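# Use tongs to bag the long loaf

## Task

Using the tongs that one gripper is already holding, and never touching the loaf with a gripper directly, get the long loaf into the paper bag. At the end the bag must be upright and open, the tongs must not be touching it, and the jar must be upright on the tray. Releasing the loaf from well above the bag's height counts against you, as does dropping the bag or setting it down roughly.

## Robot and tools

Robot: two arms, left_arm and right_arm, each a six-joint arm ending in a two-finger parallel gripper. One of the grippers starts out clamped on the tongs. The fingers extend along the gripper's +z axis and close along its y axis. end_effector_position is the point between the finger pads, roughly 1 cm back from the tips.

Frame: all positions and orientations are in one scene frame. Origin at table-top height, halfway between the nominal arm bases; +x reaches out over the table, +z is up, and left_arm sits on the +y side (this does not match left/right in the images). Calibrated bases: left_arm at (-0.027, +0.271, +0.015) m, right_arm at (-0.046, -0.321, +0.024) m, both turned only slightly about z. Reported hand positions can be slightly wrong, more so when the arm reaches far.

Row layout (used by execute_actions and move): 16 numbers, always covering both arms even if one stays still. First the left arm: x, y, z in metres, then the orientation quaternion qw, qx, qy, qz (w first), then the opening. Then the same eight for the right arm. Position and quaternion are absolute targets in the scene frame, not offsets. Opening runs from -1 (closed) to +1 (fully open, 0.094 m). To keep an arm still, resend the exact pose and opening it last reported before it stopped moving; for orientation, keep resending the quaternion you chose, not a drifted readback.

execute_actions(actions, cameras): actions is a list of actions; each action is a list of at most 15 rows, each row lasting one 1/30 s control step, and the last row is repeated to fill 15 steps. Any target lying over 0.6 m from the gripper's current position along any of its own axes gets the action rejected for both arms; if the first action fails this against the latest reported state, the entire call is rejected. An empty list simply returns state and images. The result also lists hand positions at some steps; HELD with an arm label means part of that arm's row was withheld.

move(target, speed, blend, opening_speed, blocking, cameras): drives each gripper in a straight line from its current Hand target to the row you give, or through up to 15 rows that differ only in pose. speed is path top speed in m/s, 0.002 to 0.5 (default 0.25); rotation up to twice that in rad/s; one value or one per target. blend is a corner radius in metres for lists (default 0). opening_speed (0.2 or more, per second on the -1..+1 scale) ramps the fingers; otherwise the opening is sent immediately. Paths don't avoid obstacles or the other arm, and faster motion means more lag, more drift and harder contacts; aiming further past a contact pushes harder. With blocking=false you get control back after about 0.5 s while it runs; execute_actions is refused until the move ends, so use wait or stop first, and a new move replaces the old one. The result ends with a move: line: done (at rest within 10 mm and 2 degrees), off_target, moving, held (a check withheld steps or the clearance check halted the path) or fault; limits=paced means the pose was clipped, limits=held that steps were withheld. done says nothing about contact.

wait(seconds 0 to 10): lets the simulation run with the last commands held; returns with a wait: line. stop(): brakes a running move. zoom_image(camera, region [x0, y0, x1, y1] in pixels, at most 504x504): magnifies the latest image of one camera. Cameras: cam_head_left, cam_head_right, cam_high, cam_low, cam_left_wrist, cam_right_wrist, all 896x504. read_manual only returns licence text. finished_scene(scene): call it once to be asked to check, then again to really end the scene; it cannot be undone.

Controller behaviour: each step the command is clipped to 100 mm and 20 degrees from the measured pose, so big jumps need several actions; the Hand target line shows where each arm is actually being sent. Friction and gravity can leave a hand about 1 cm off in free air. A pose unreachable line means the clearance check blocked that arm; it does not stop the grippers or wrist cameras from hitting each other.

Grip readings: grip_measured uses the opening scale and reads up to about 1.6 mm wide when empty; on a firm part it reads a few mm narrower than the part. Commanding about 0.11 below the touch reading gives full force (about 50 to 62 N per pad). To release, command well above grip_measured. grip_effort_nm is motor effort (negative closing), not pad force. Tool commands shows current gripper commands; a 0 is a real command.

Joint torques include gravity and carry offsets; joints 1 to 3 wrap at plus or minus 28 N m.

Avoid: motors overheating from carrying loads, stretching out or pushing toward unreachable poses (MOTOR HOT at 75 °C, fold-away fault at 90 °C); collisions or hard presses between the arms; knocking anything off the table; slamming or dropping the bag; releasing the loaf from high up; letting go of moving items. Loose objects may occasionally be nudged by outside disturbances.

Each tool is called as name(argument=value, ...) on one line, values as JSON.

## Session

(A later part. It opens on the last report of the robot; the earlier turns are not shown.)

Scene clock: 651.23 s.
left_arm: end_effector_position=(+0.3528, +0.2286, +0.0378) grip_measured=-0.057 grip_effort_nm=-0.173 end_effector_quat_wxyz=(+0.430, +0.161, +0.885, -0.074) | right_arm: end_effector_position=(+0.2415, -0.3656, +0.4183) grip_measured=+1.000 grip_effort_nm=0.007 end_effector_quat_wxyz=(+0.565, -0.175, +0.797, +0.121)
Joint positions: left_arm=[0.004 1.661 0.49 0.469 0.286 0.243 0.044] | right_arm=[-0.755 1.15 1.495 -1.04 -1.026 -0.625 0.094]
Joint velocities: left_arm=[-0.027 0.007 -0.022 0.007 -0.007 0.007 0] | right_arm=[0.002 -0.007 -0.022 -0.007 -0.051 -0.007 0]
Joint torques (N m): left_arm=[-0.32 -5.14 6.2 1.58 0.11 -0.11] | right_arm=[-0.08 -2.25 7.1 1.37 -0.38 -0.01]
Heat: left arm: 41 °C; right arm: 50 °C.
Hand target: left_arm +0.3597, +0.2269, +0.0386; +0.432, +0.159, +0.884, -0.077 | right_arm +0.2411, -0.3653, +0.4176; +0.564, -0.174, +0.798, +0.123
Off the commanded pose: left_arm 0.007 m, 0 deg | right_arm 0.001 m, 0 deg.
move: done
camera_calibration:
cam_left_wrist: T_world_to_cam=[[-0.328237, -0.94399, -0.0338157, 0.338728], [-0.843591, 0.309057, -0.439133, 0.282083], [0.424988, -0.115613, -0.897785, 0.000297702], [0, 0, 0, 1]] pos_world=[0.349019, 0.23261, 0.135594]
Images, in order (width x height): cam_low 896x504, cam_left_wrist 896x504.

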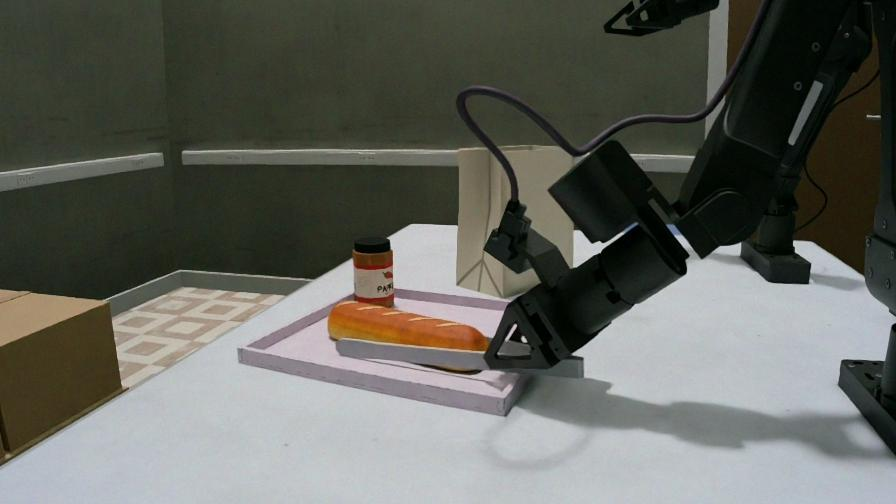

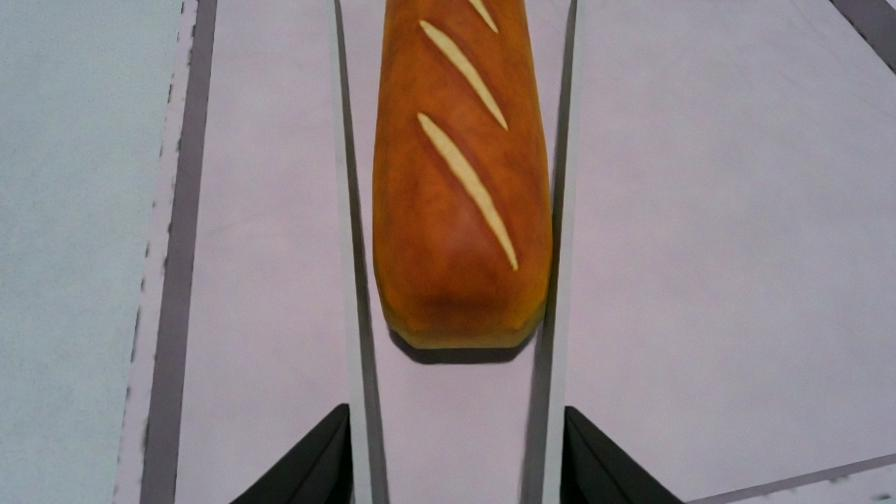

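move(target=[0.360, 0.2268, 0.0385, 0.432, 0.159, 0.884, -0.0765, -0.12, 0.2411, -0.3653, 0.4176, 0.564, -0.174, 0.798, 0.123, 1.0], speed=0.05, opening_speed=0.2, cameras=["cam_low", "cam_left_wrist", "cam_high"])

zoom_image(camera="cam_low", region=[280, 150, 680, 430])

Scene clock: 656.40 s.
left_arm: end_effector_position=(+0.3528, +0.2286, +0.0378) grip_measured=-0.117 grip_effort_nm=-0.198 end_effector_quat_wxyz=(+0.430, +0.161, +0.885, -0.074) | right_arm: end_effector_position=(+0.2415, -0.3656, +0.4183) grip_measured=+1.000 grip_effort_nm=0.012 end_effector_quat_wxyz=(+0.565, -0.175, +0.797, +0.121)
Joint positions: left_arm=[0.004 1.661 0.49 0.469 0.286 0.243 0.041] | right_arm=[-0.755 1.15 1.495 -1.04 -1.026 -0.625 0.094]
Joint velocities: left_arm=[-0.012 -0.027 0.012 -0.007 -0.037 -0.022 0.001] | right_arm=[0.002 0.002 -0.012 -0.022 -0.022 -0.037 0]
Joint torques (N m): left_arm=[-0.42 -5.18 6.28 1.66 0.1 -0.08] | right_arm=[-0.08 -2.24 7.1 1.37 -0.38 -0.02]
Heat: left arm: 41 °C; right arm: 50 °C.
Hand target: left_arm +0.3597, +0.2269, +0.0386; +0.432, +0.159, +0.884, -0.076 | right_arm +0.2411, -0.3653, +0.4176; +0.564, -0.174, +0.798, +0.123
Off the commanded pose: left_arm 0.007 m, 0 deg | right_arm 0.001 m, 0 deg.
move: done
camera_calibration:
cam_left_wrist: T_world_to_cam=[[-0.328237, -0.94399, -0.0338157, 0.338728], [-0.843591, 0.309057, -0.439133, 0.282083], [0.424988, -0.115613, -0.897785, 0.000297702], [0, 0, 0, 1]] pos_world=[0.349019, 0.23261, 0.135594]
Images, in order (width x height): cam_high 896x504, cam_low 896x504, cam_left_wrist 896x504.

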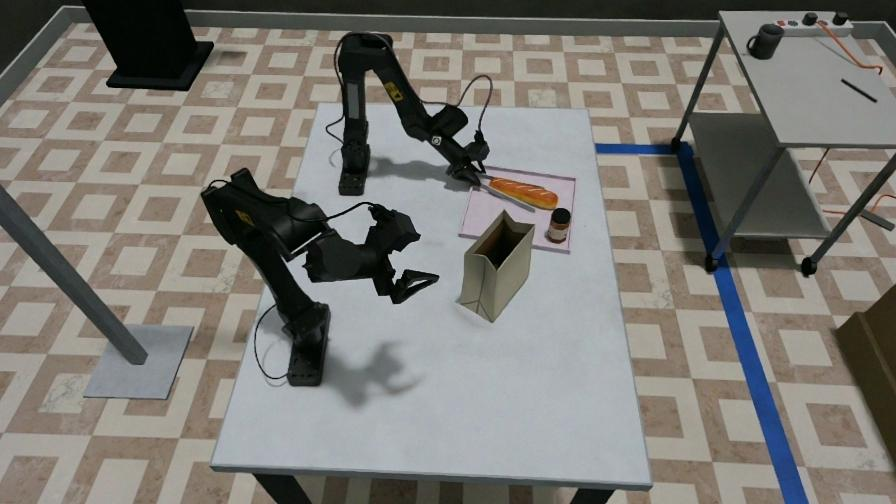

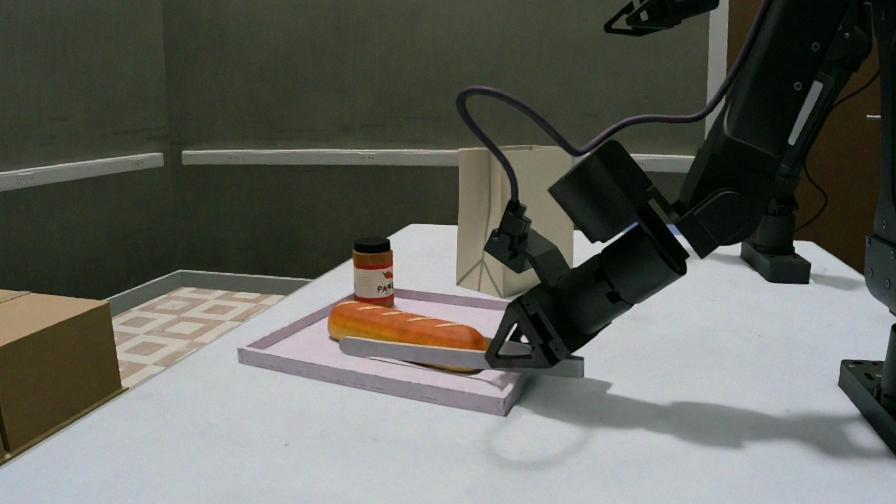

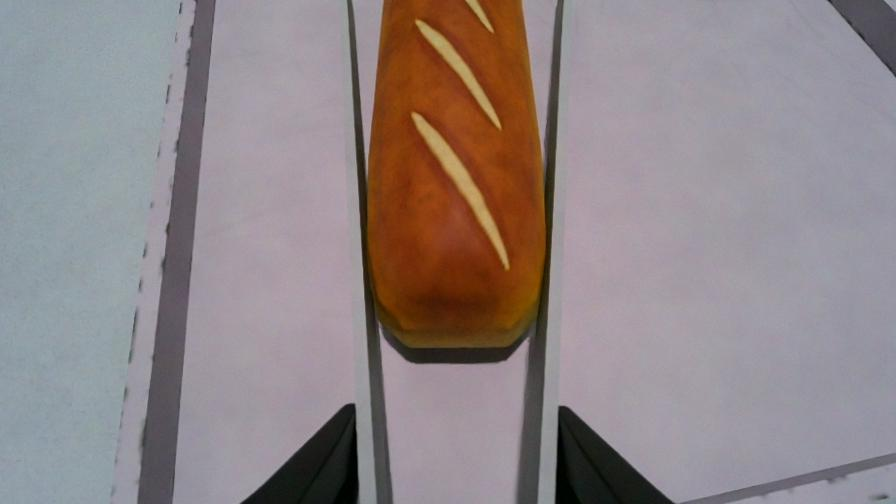

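Scaled by 1.260.

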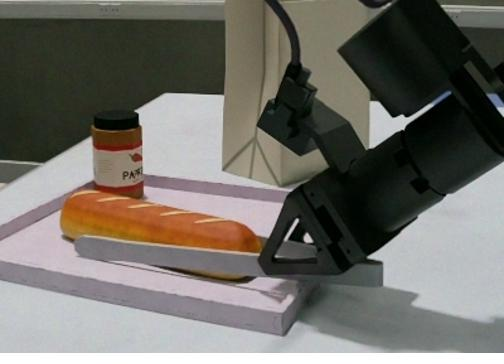

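execute_actions(actions=[])

Scene clock: 684.80 s.
left_arm: end_effector_position=(+0.3528, +0.2286, +0.0378) grip_measured=-0.117 grip_effort_nm=-0.193 end_effector_quat_wxyz=(+0.430, +0.161, +0.885, -0.074) | right_arm: end_effector_position=(+0.2415, -0.3657, +0.4184) grip_measured=+1.000 grip_effort_nm=0.017 end_effector_quat_wxyz=(+0.565, -0.175, +0.797, +0.121)
Joint positions: left_arm=[0.004 1.661 0.49 0.469 0.286 0.243 0.041] | right_arm=[-0.755 1.15 1.495 -1.04 -1.026 -0.625 0.094]
Joint velocities: left_arm=[0.012 0.002 0.002 0.051 -0.051 -0.051 -0.001] | right_arm=[-0.017 0.002 0.012 -0.095 -0.037 0.007 0]
Joint torques (N m): left_arm=[-0.38 -5.08 6.37 1.64 0.1 -0.07] | right_arm=[-0.08 -2.24 7.1 1.37 -0.38 -0.02]
Heat: left arm: 41 °C; right arm: 48 °C.
Hand target: left_arm +0.3597, +0.2269, +0.0386; +0.432, +0.159, +0.884, -0.076 | right_arm +0.2411, -0.3653, +0.4176; +0.564, -0.174, +0.798, +0.123
Tool commands: left_gripper/opening=-0.12 right_gripper/opening=+1.0
Off the commanded pose: left_arm 0.007 m, 0 deg | right_arm 0.001 m, 0 deg.
camera_calibration:
cam_left_wrist: T_world_to_cam=[[-0.328237, -0.94399, -0.0338157, 0.338728], [-0.843591, 0.309057, -0.439133, 0.282083], [0.424988, -0.115613, -0.897785, 0.000297702], [0, 0, 0, 1]] pos_world=[0.349019, 0.23261, 0.135594]
cam_right_wrist: T_world_to_cam=[[0.417078, -0.908592, 0.022508, -0.441041], [-0.631147, -0.307363, -0.712167, 0.37781], [0.653987, 0.282824, -0.701649, 0.326958], [0, 0, 0, 1]] pos_world=[0.208576, -0.377072, 0.508401]

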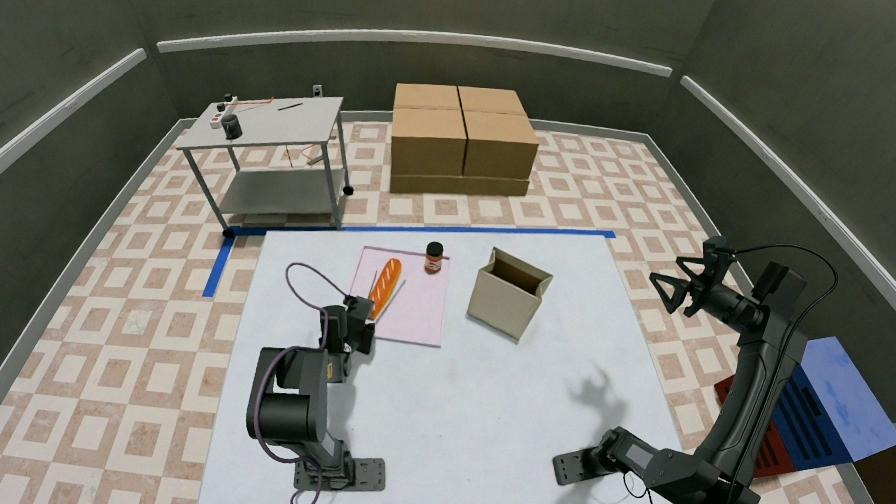

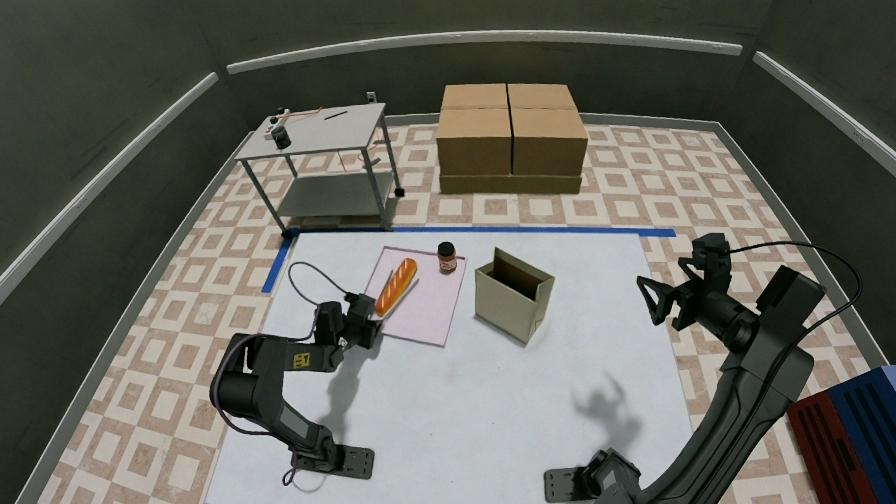

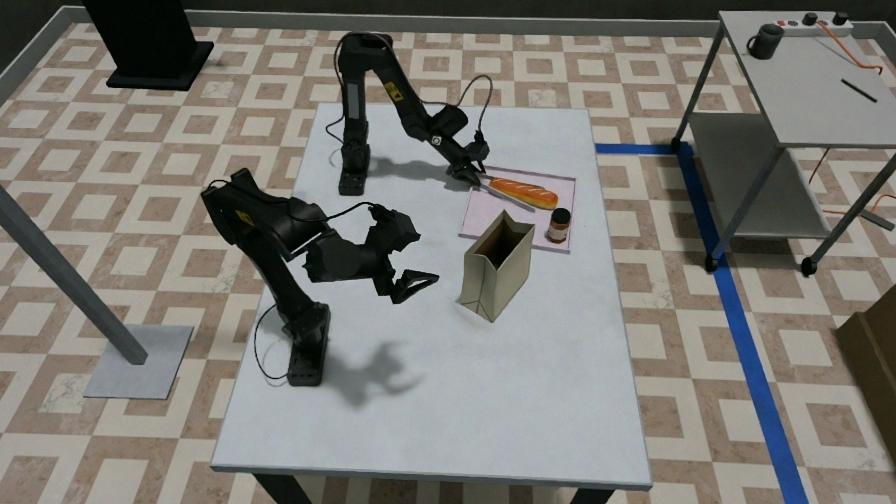

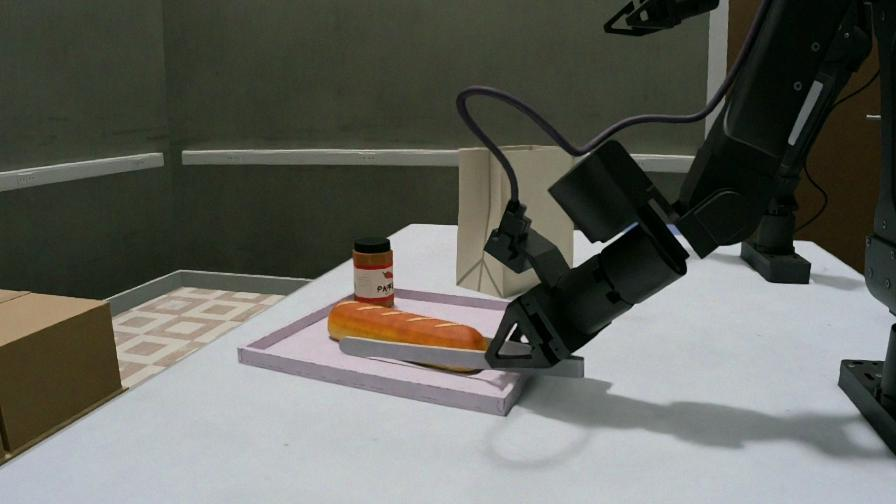

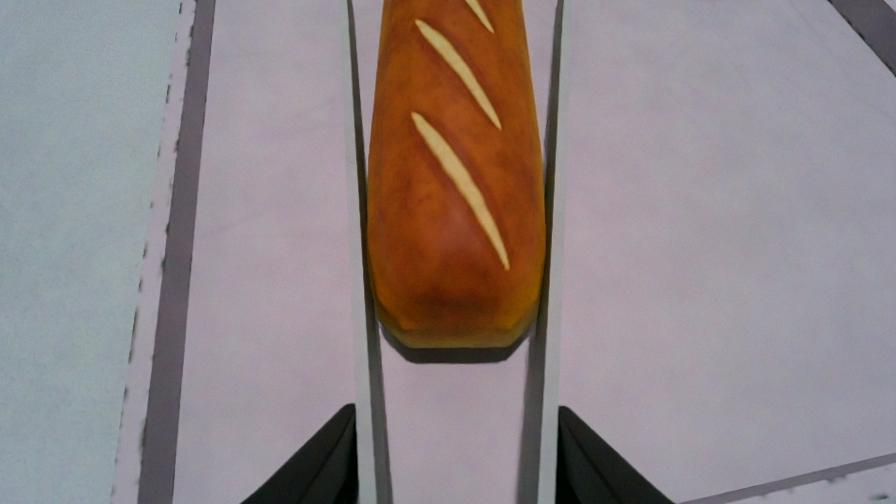

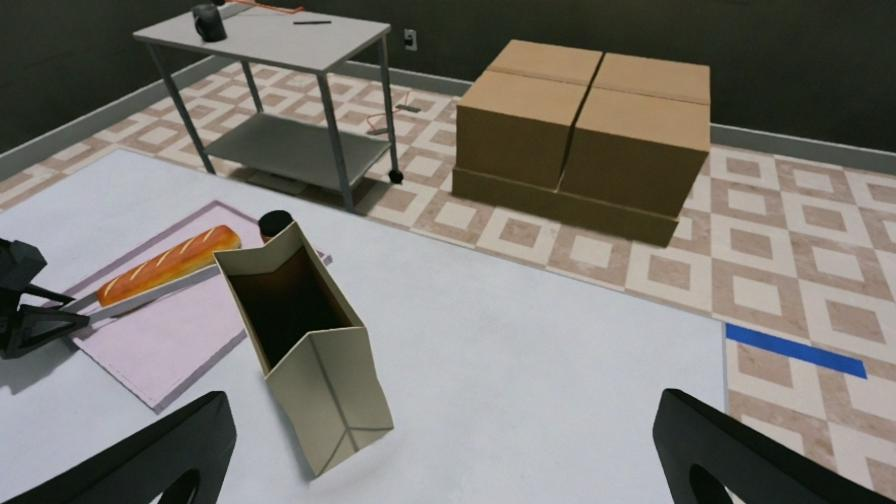

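move(target=[0.360,0.2268,0.0385,0.432,0.159,0.884,-0.0765,-0.095,0.2411,-0.3653,0.4176,0.564,-0.174,0.798,0.123,1.0], opening_speed=0.2, cameras=["cam_left_wrist"])

Scene clock: 707.23 s.
left_arm: end_effector_position=(+0.3528, +0.2286, +0.0378) grip_measured=-0.097 grip_effort_nm=0.076 end_effector_quat_wxyz=(+0.430, +0.161, +0.885, -0.074) | right_arm: end_effector_position=(+0.2415, -0.3657, +0.4184) grip_measured=+1.000 grip_effort_nm=0.017 end_effector_quat_wxyz=(+0.565, -0.175, +0.797, +0.121)
Joint positions: left_arm=[0.004 1.661 0.49 0.469 0.286 0.243 0.042] | right_arm=[-0.755 1.15 1.495 -1.04 -1.026 -0.625 0.094]
Joint velocities: left_arm=[-0.002 0.002 -0.002 -0.007 -0.022 0.007 -0.001] | right_arm=[0.002 -0.007 0.002 0.037 0.007 0.007 0]
Joint torques (N m): left_arm=[-0.55 -5.24 6.31 1.62 0.07 -0.06] | right_arm=[-0.08 -2.25 7.1 1.36 -0.38 -0.02]
Heat: left arm: 40 °C; right arm: 48 °C.
Hand target: left_arm +0.3597, +0.2269, +0.0386; +0.432, +0.159, +0.884, -0.077 | right_arm +0.2411, -0.3653, +0.4176; +0.564, -0.174, +0.798, +0.123
Off the commanded pose: left_arm 0.007 m, 0 deg | right_arm 0.001 m, 0 deg.
move: done
camera_calibration:
cam_left_wrist: T_world_to_cam=[[-0.328237, -0.94399, -0.0338157, 0.338728], [-0.843591, 0.309057, -0.439133, 0.282083], [0.424988, -0.115613, -0.897785, 0.000297702], [0, 0, 0, 1]] pos_world=[0.349019, 0.23261, 0.135594]
Images, in order (width x height): cam_left_wrist 896x504.

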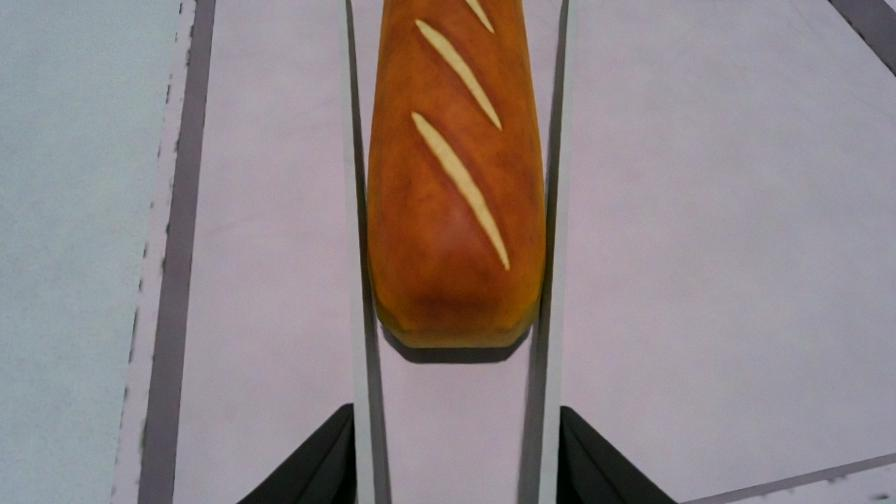

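move(target=[0.360,0.2268,0.115,0.432,0.159,0.884,-0.0765,-0.095,0.2411,-0.3653,0.4176,0.564,-0.174,0.798,0.123,1.0], speed=0.06, cameras=["cam_left_wrist","cam_low","cam_high"])

Scene clock: 717.27 s.
left_arm: end_effector_position=(+0.3536, +0.2288, +0.0988) grip_measured=-0.097 grip_effort_nm=0.071 end_effector_quat_wxyz=(+0.418, +0.159, +0.891, -0.076) | right_arm: end_effector_position=(+0.2415, -0.3657, +0.4184) grip_measured=+1.000 grip_effort_nm=0.002 end_effector_quat_wxyz=(+0.565, -0.175, +0.797, +0.121)
Joint positions: left_arm=[0.004 1.444 0.637 0.079 0.286 0.242 0.042] | right_arm=[-0.755 1.15 1.495 -1.04 -1.026 -0.625 0.094]
Joint velocities: left_arm=[-0.007 -0.012 -0.012 0.022 -0.007 -0.037 -0.001] | right_arm=[-0.012 -0.007 0.002 0.081 -0.022 -0.037 0]
Joint torques (N m): left_arm=[-0.42 -8.92 7.6 1.41 0.12 -0.04] | right_arm=[-0.09 -2.25 7.1 1.36 -0.38 -0.02]
Heat: left arm: 41 °C; right arm: 47 °C.
Hand target: left_arm +0.3589, +0.2269, +0.1153; +0.432, +0.159, +0.884, -0.077 | right_arm +0.2411, -0.3653, +0.4176; +0.564, -0.174, +0.798, +0.123
Off the commanded pose: left_arm 0.018 m, 2 deg | right_arm 0.001 m, 0 deg.
move: off_target (left_arm)
camera_calibration:
cam_left_wrist: T_world_to_cam=[[-0.327787, -0.944438, -0.0243305, 0.34022], [-0.855389, 0.307617, -0.41675, 0.311845], [0.401079, -0.115793, -0.908695, 0.064274], [0, 0, 0, 1]] pos_world=[0.35249, 0.23283, 0.196645]
Images, in order (width x height): cam_high 896x504, cam_low 896x504, cam_left_wrist 896x504.

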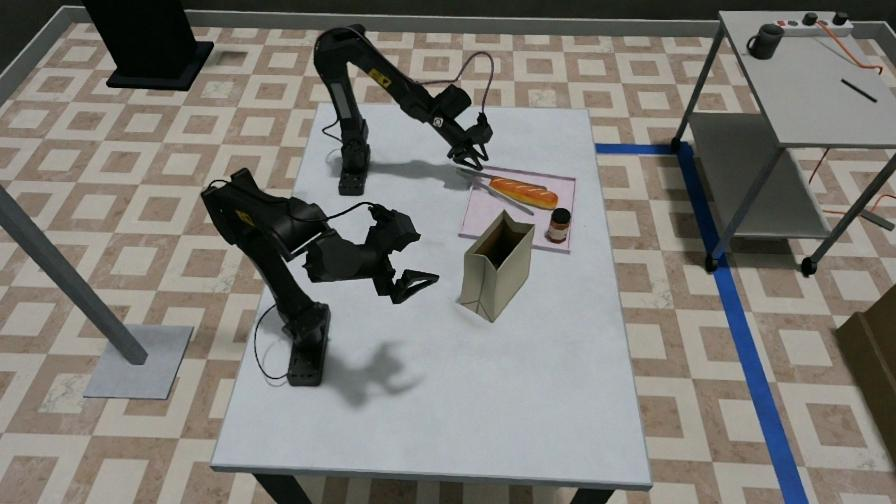

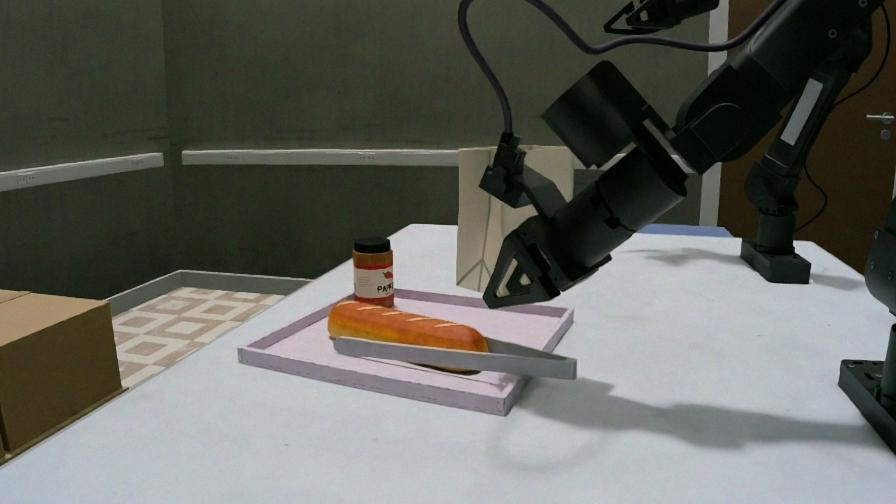

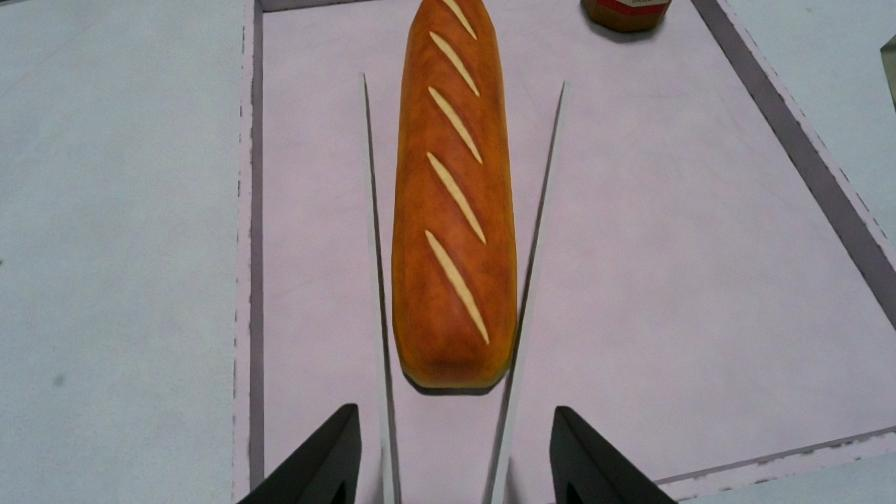

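move(target=[[0.357,0.2300,0.085,0.432,0.159,0.884,-0.0765,0.35,0.2411,-0.3653,0.4176,0.564,-0.174,0.798,0.123,1.0],[0.357,0.2300,0.041,0.432,0.159,0.884,-0.0765,0.35,0.2411,-0.3653,0.4176,0.564,-0.174,0.798,0.123,1.0]], speed=0.1, cameras=["cam_left_wrist","cam_low"])

Scene clock: 778.23 s.
left_arm: end_effector_position=(+0.3636, +0.2296, +0.0515) grip_measured=+0.348 grip_effort_nm=0.085 end_effector_quat_wxyz=(+0.443, +0.161, +0.879, -0.071) | right_arm: end_effector_position=(+0.2415, -0.3657, +0.4184) grip_measured=+1.000 grip_effort_nm=0.007 end_effector_quat_wxyz=(+0.565, -0.175, +0.797, +0.121)
Joint positions: left_arm=[0.005 1.647 0.525 0.45 0.286 0.242 0.063] | right_arm=[-0.755 1.15 1.495 -1.04 -1.026 -0.625 0.094]
Joint velocities: left_arm=[0.022 0.007 0.002 -0.051 -0.007 -0.007 0] | right_arm=[0.002 -0.012 0.007 0.051 -0.007 -0.022 0]
Joint torques (N m): left_arm=[0.51 -5.57 3.7 1.7 0.24 0.03] | right_arm=[-0.08 -2.24 7.1 1.36 -0.38 -0.02]
Heat: left arm: 41 °C; right arm: 46 °C.
Hand target: left_arm +0.3575, +0.2299, +0.0409; +0.432, +0.159, +0.884, -0.076 | right_arm +0.2411, -0.3653, +0.4176; +0.564, -0.174, +0.798, +0.123
Off the commanded pose: left_arm 0.012 m, 2 deg | right_arm 0.001 m, 0 deg.
move: off_target (left_arm)
camera_calibration:
cam_left_wrist: T_world_to_cam=[[-0.324611, -0.944851, -0.0433984, 0.343013], [-0.830744, 0.306745, -0.464512, 0.29418], [0.452207, -0.114733, -0.884503, -0.00262474], [0, 0, 0, 1]] pos_world=[0.356921, 0.233557, 0.149215]
Images, in order (width x height): cam_low 896x504, cam_left_wrist 896x504.

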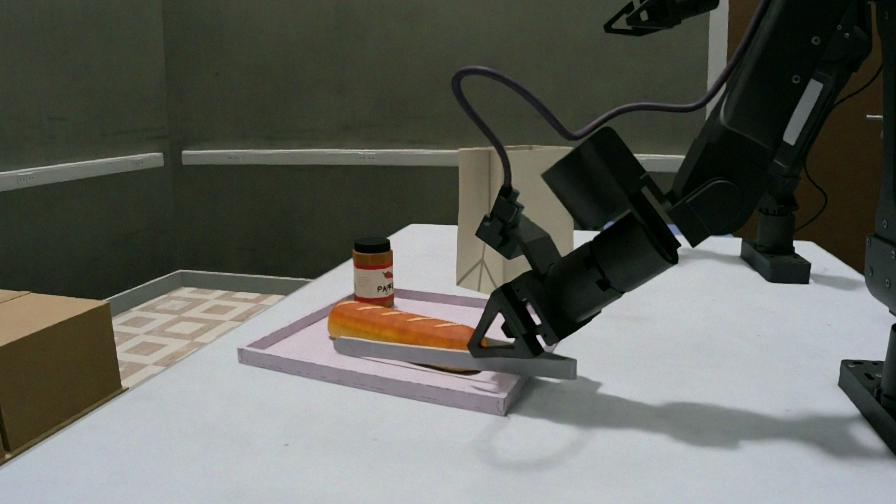

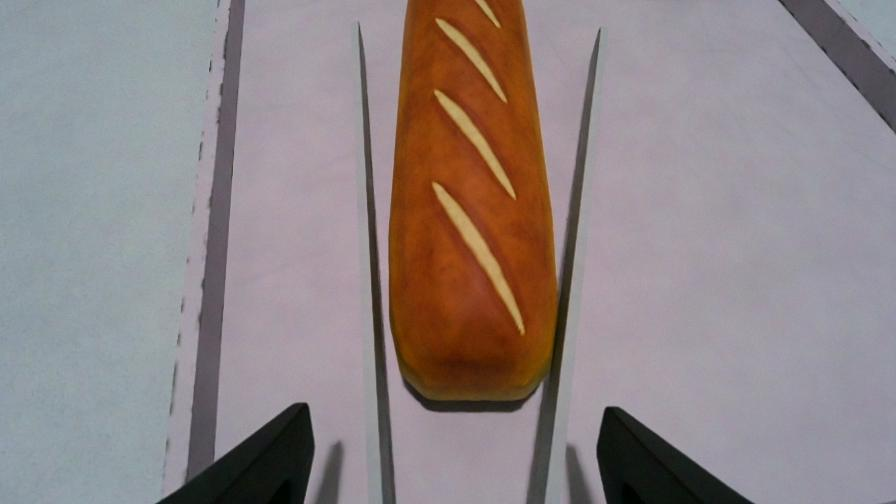

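move(target=[0.350,0.2325,0.030,0.432,0.159,0.884,-0.0765,0.35,0.2411,-0.3653,0.4176,0.564,-0.174,0.798,0.123,1.0], speed=0.1, cameras=["cam_left_wrist","cam_low"])

Scene clock: 783.60 s.
left_arm: end_effector_position=(+0.3568, +0.2322, +0.0412) grip_measured=+0.348 grip_effort_nm=0.085 end_effector_quat_wxyz=(+0.444, +0.158, +0.879, -0.072) | right_arm: end_effector_position=(+0.2415, -0.3657, +0.4184) grip_measured=+1.000 grip_effort_nm=0.007 end_effector_quat_wxyz=(+0.565, -0.175, +0.797, +0.121)
Joint positions: left_arm=[0.016 1.67 0.483 0.516 0.294 0.242 0.063] | right_arm=[-0.755 1.15 1.495 -1.04 -1.026 -0.625 0.094]
Joint velocities: left_arm=[0.007 0.012 0.017 0.007 0.037 0.037 0] | right_arm=[0.007 0.012 -0.007 -0.037 -0.022 -0.007 0]
Joint torques (N m): left_arm=[0.49 -5.49 3.32 1.67 0.22 0.08] | right_arm=[-0.08 -2.25 7.1 1.36 -0.38 -0.02]
Heat: left arm: 41 °C; right arm: 46 °C.
Hand target: left_arm +0.3501, +0.2324, +0.0303; +0.432, +0.159, +0.884, -0.077 | right_arm +0.2411, -0.3653, +0.4176; +0.564, -0.174, +0.798, +0.123
Off the commanded pose: left_arm 0.013 m, 2 deg | right_arm 0.001 m, 0 deg.
move: off_target (left_arm)
camera_calibration:
cam_left_wrist: T_world_to_cam=[[-0.320138, -0.946564, -0.0390803, 0.341461], [-0.831942, 0.300626, -0.466365, 0.284795], [0.453193, -0.116789, -0.883729, -0.00824373], [0, 0, 0, 1]] pos_world=[0.349983, 0.236636, 0.138877]
Images, in order (width x height): cam_low 896x504, cam_left_wrist 896x504.

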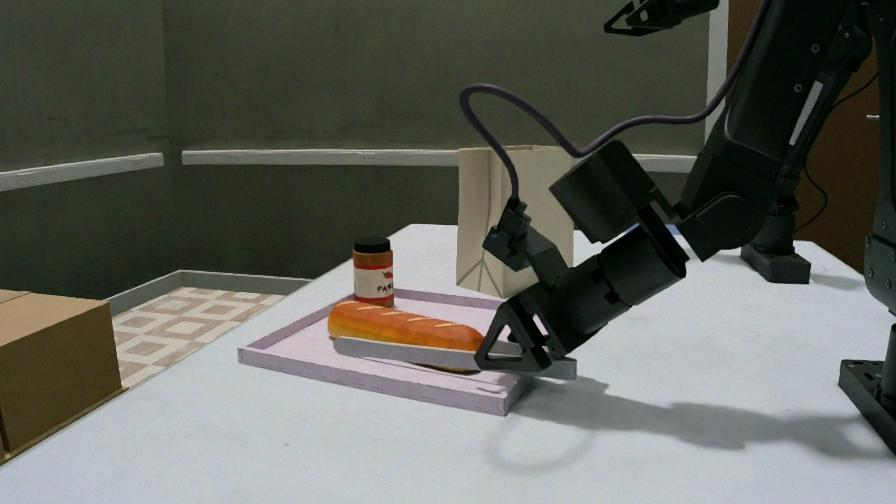

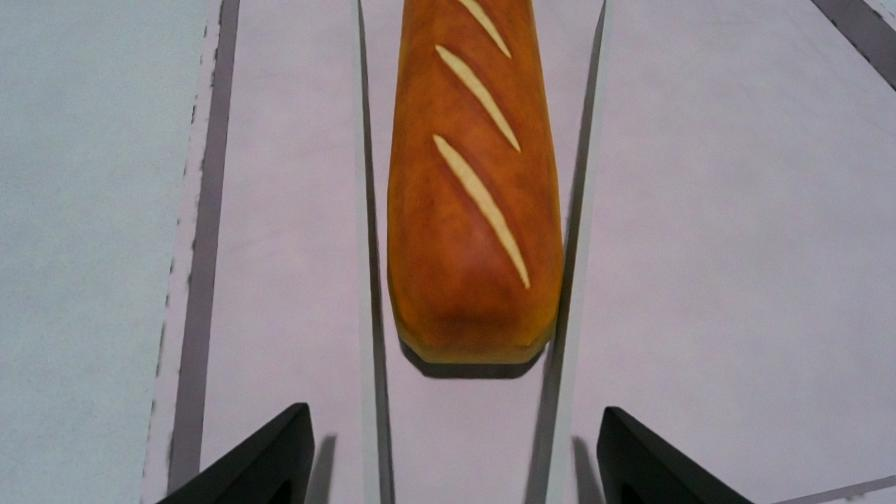

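move(target=[0.350,0.2325,0.030,0.432,0.159,0.884,-0.0765,-0.13,0.2411,-0.3653,0.4176,0.564,-0.174,0.798,0.123,1.0], opening_speed=0.4, cameras=["cam_left_wrist","cam_low"])

Scene clock: 789.57 s.
left_arm: end_effector_position=(+0.3568, +0.2318, +0.0415) grip_measured=-0.127 grip_effort_nm=-0.212 end_effector_quat_wxyz=(+0.444, +0.158, +0.879, -0.073) | right_arm: end_effector_position=(+0.2416, -0.3657, +0.4184) grip_measured=+1.000 grip_effort_nm=0.012 end_effector_quat_wxyz=(+0.565, -0.175, +0.797, +0.121)
Joint positions: left_arm=[0.016 1.67 0.483 0.517 0.296 0.242 0.041] | right_arm=[-0.755 1.15 1.495 -1.04 -1.026 -0.625 0.094]
Joint velocities: left_arm=[-0.002 -0.002 -0.037 0.022 -0.037 0.022 -0.001] | right_arm=[-0.017 -0.007 -0.002 -0.051 -0.007 -0.037 0]
Joint torques (N m): left_arm=[0.44 -5.35 3.33 1.68 0.19 0.09] | right_arm=[-0.08 -2.25 7.1 1.37 -0.38 -0.02]
Heat: left arm: 41 °C; right arm: 46 °C.
Hand target: left_arm +0.3498, +0.2324, +0.0303; +0.432, +0.159, +0.884, -0.077 | right_arm +0.2411, -0.3653, +0.4177; +0.564, -0.174, +0.798, +0.123
Off the commanded pose: left_arm 0.013 m, 2 deg | right_arm 0.001 m, 0 deg.
move: off_target (left_arm)
camera_calibration:
cam_left_wrist: T_world_to_cam=[[-0.321804, -0.946043, -0.0380144, 0.341541], [-0.831026, 0.301464, -0.467456, 0.284565], [0.453693, -0.118838, -0.883199, -0.00783725], [0, 0, 0, 1]] pos_world=[0.349946, 0.236395, 0.139083]
Images, in order (width x height): cam_low 896x504, cam_left_wrist 896x504.

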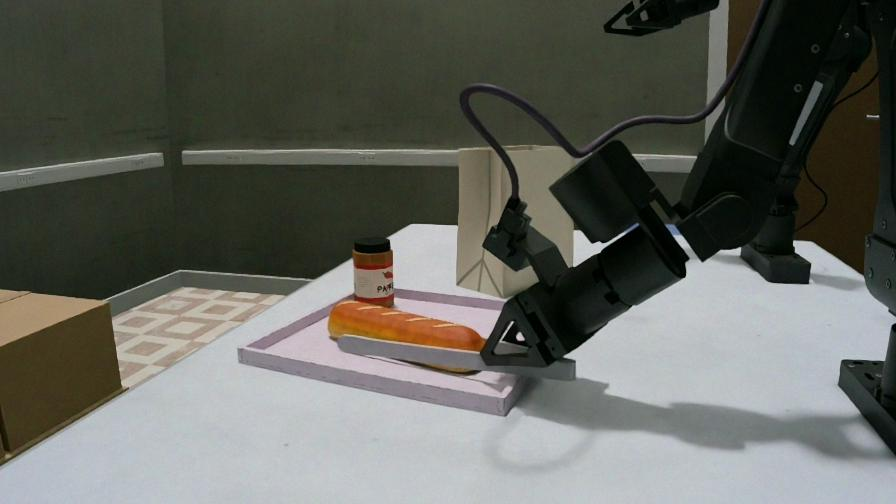

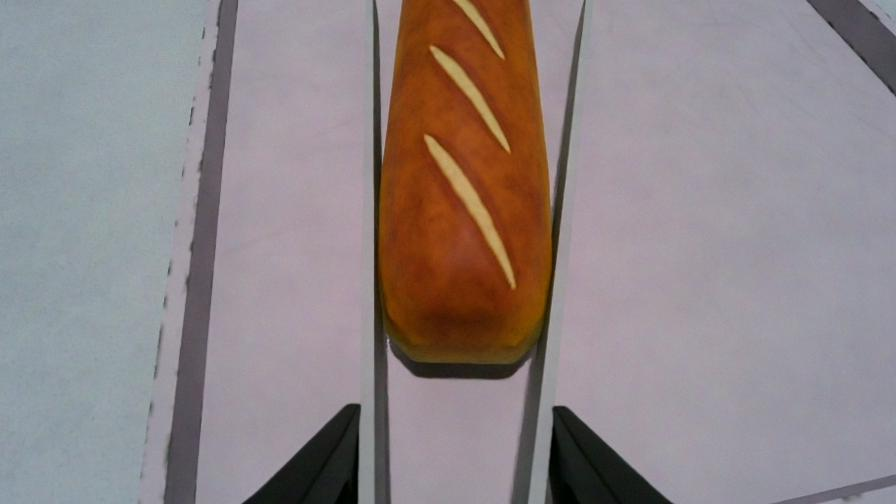

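move(target=[0.298,0.2545,0.046,0.436,0.159,0.8825,-0.0765,-0.13,0.2411,-0.3653,0.4176,0.564,-0.174,0.798,0.123,1.0], speed=0.07, cameras=["cam_left_wrist","cam_low","cam_high"])

Scene clock: 797.37 s.
left_arm: end_effector_position=(+0.3039, +0.2555, +0.0456) grip_measured=-0.127 grip_effort_nm=-0.178 end_effector_quat_wxyz=(+0.438, +0.154, +0.883, -0.072) | right_arm: end_effector_position=(+0.2416, -0.3657, +0.4184) grip_measured=+1.000 grip_effort_nm=0.007 end_effector_quat_wxyz=(+0.565, -0.175, +0.797, +0.121)
Joint positions: left_arm=[0.137 1.443 0.317 0.415 0.382 0.32 0.041] | right_arm=[-0.755 1.15 1.495 -1.04 -1.026 -0.625 0.094]
Joint velocities: left_arm=[-0.007 0.002 -0.012 0.007 -0.007 -0.022 0.001] | right_arm=[-0.002 0.007 0.007 0.022 -0.037 -0.022 0]
Joint torques (N m): left_arm=[0.58 -7.5 3.62 1.4 0.32 0.13] | right_arm=[-0.08 -2.25 7.1 1.36 -0.38 -0.02]
Heat: left arm: 41 °C; right arm: 46 °C.
Hand target: left_arm +0.2979, +0.2538, +0.0458; +0.437, +0.158, +0.882, -0.077 | right_arm +0.2411, -0.3653, +0.4176; +0.564, -0.174, +0.798, +0.123
Off the commanded pose: left_arm 0.006 m, 1 deg | right_arm 0.001 m, 0 deg.
move: done
camera_calibration:
cam_left_wrist: T_world_to_cam=[[-0.31438, -0.948703, -0.0335974, 0.345322], [-0.84061, 0.294655, -0.454482, 0.239428], [0.441068, -0.114638, -0.890122, 0.0257852], [0, 0, 0, 1]] pos_world=[0.298455, 0.260015, 0.143369]
Images, in order (width x height): cam_high 896x504, cam_low 896x504, cam_left_wrist 896x504.

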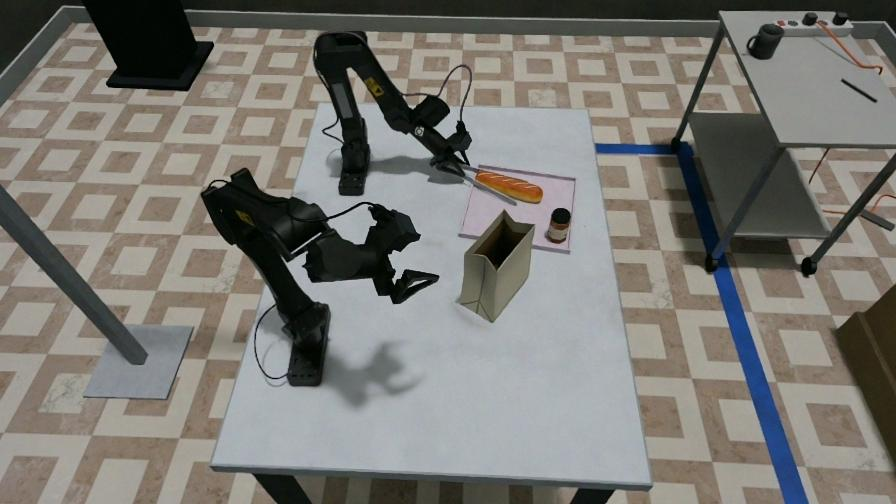

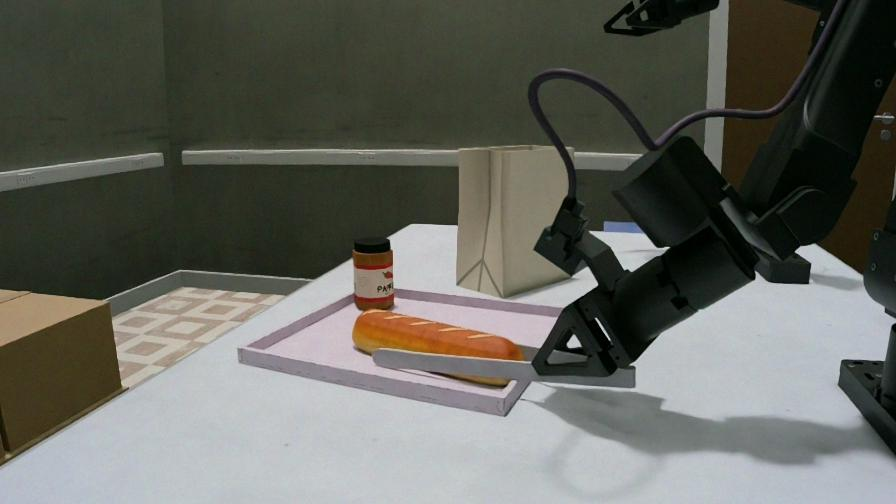

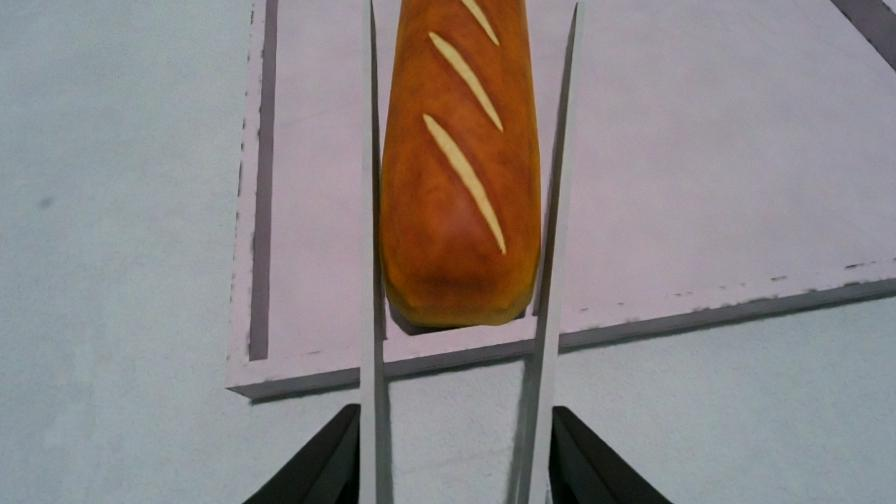

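move(target=[0.264,0.2665,0.045,0.436,0.159,0.8825,-0.0765,-0.105,0.2411,-0.3653,0.4176,0.564,-0.174,0.798,0.123,1.0], speed=0.05, cameras=["cam_left_wrist","cam_low","cam_high"])

Scene clock: 811.57 s.
left_arm: end_effector_position=(+0.2709, +0.2685, +0.0473) grip_measured=-0.107 grip_effort_nm=0.076 end_effector_quat_wxyz=(+0.440, +0.155, +0.882, -0.071) | right_arm: end_effector_position=(+0.2416, -0.3657, +0.4184) grip_measured=+1.000 grip_effort_nm=0.002 end_effector_quat_wxyz=(+0.565, -0.175, +0.797, +0.121)
Joint positions: left_arm=[0.243 1.281 0.223 0.32 0.462 0.398 0.042] | right_arm=[-0.755 1.15 1.495 -1.04 -1.026 -0.625 0.094]
Joint velocities: left_arm=[-0.017 -0.022 -0.007 -0.066 0.051 -0.022 -0.001] | right_arm=[-0.007 -0.007 -0.017 -0.007 -0.037 -0.066 0]
Joint torques (N m): left_arm=[0.43 -5.48 3.74 1.34 0.34 0.11] | right_arm=[-0.09 -2.25 7.1 1.36 -0.38 -0.02]
Heat: left arm: 42 °C; right arm: 46 °C.
Hand target: left_arm +0.2644, +0.2661, +0.0450; +0.437, +0.159, +0.882, -0.076 | right_arm +0.2411, -0.3653, +0.4176; +0.564, -0.174, +0.798, +0.123
Off the commanded pose: left_arm 0.008 m, 1 deg | right_arm 0.001 m, 0 deg.
move: done
camera_calibration:
cam_left_wrist: T_world_to_cam=[[-0.314933, -0.948397, -0.0368848, 0.347586], [-0.83794, 0.296085, -0.458465, 0.207782], [0.445727, -0.113479, -0.887947, 0.041616], [0, 0, 0, 1]] pos_world=[0.265026, 0.272851, 0.145034]
Images, in order (width x height): cam_high 896x504, cam_low 896x504, cam_left_wrist 896x504.

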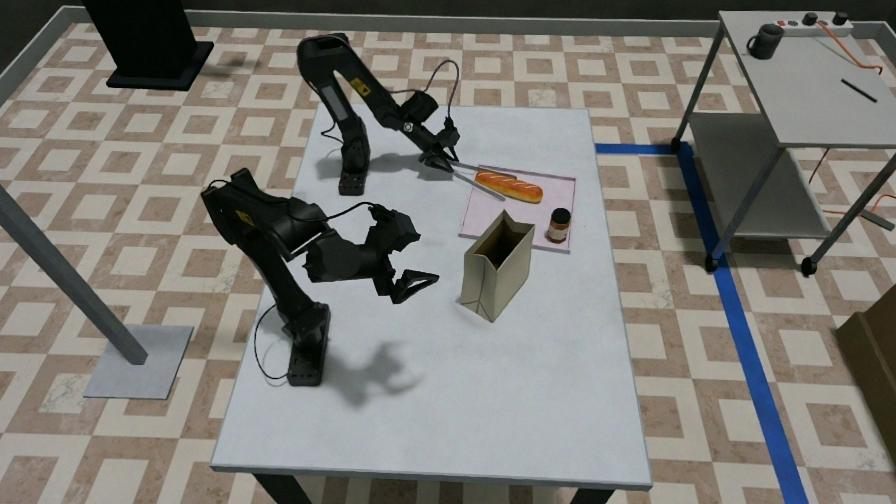

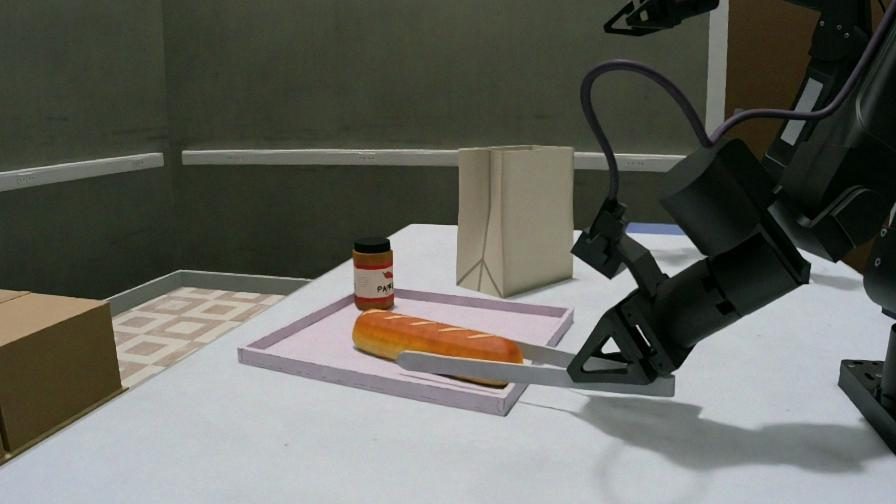

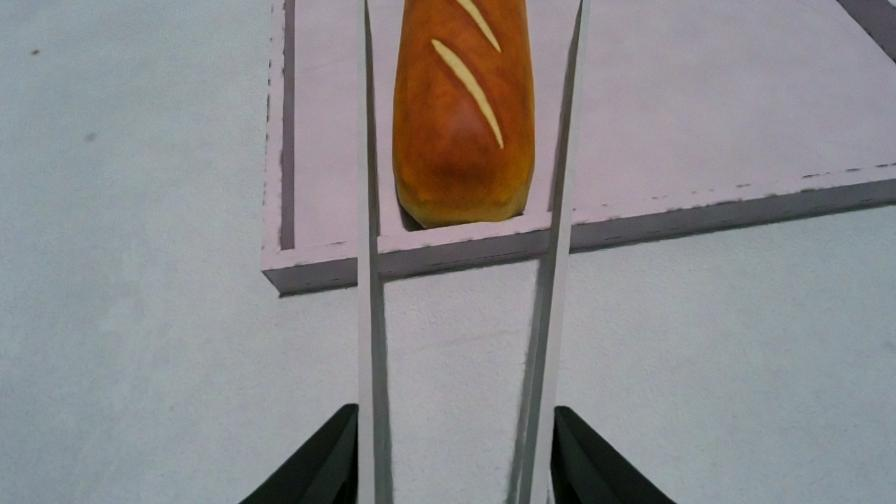

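zoom_image(camera="cam_low", region=[380, 290, 700, 430])

Scaled by 1.575.

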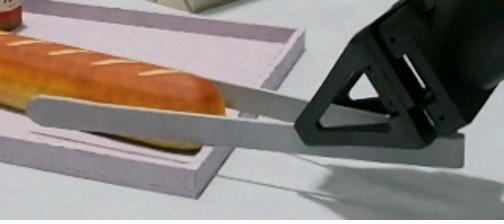

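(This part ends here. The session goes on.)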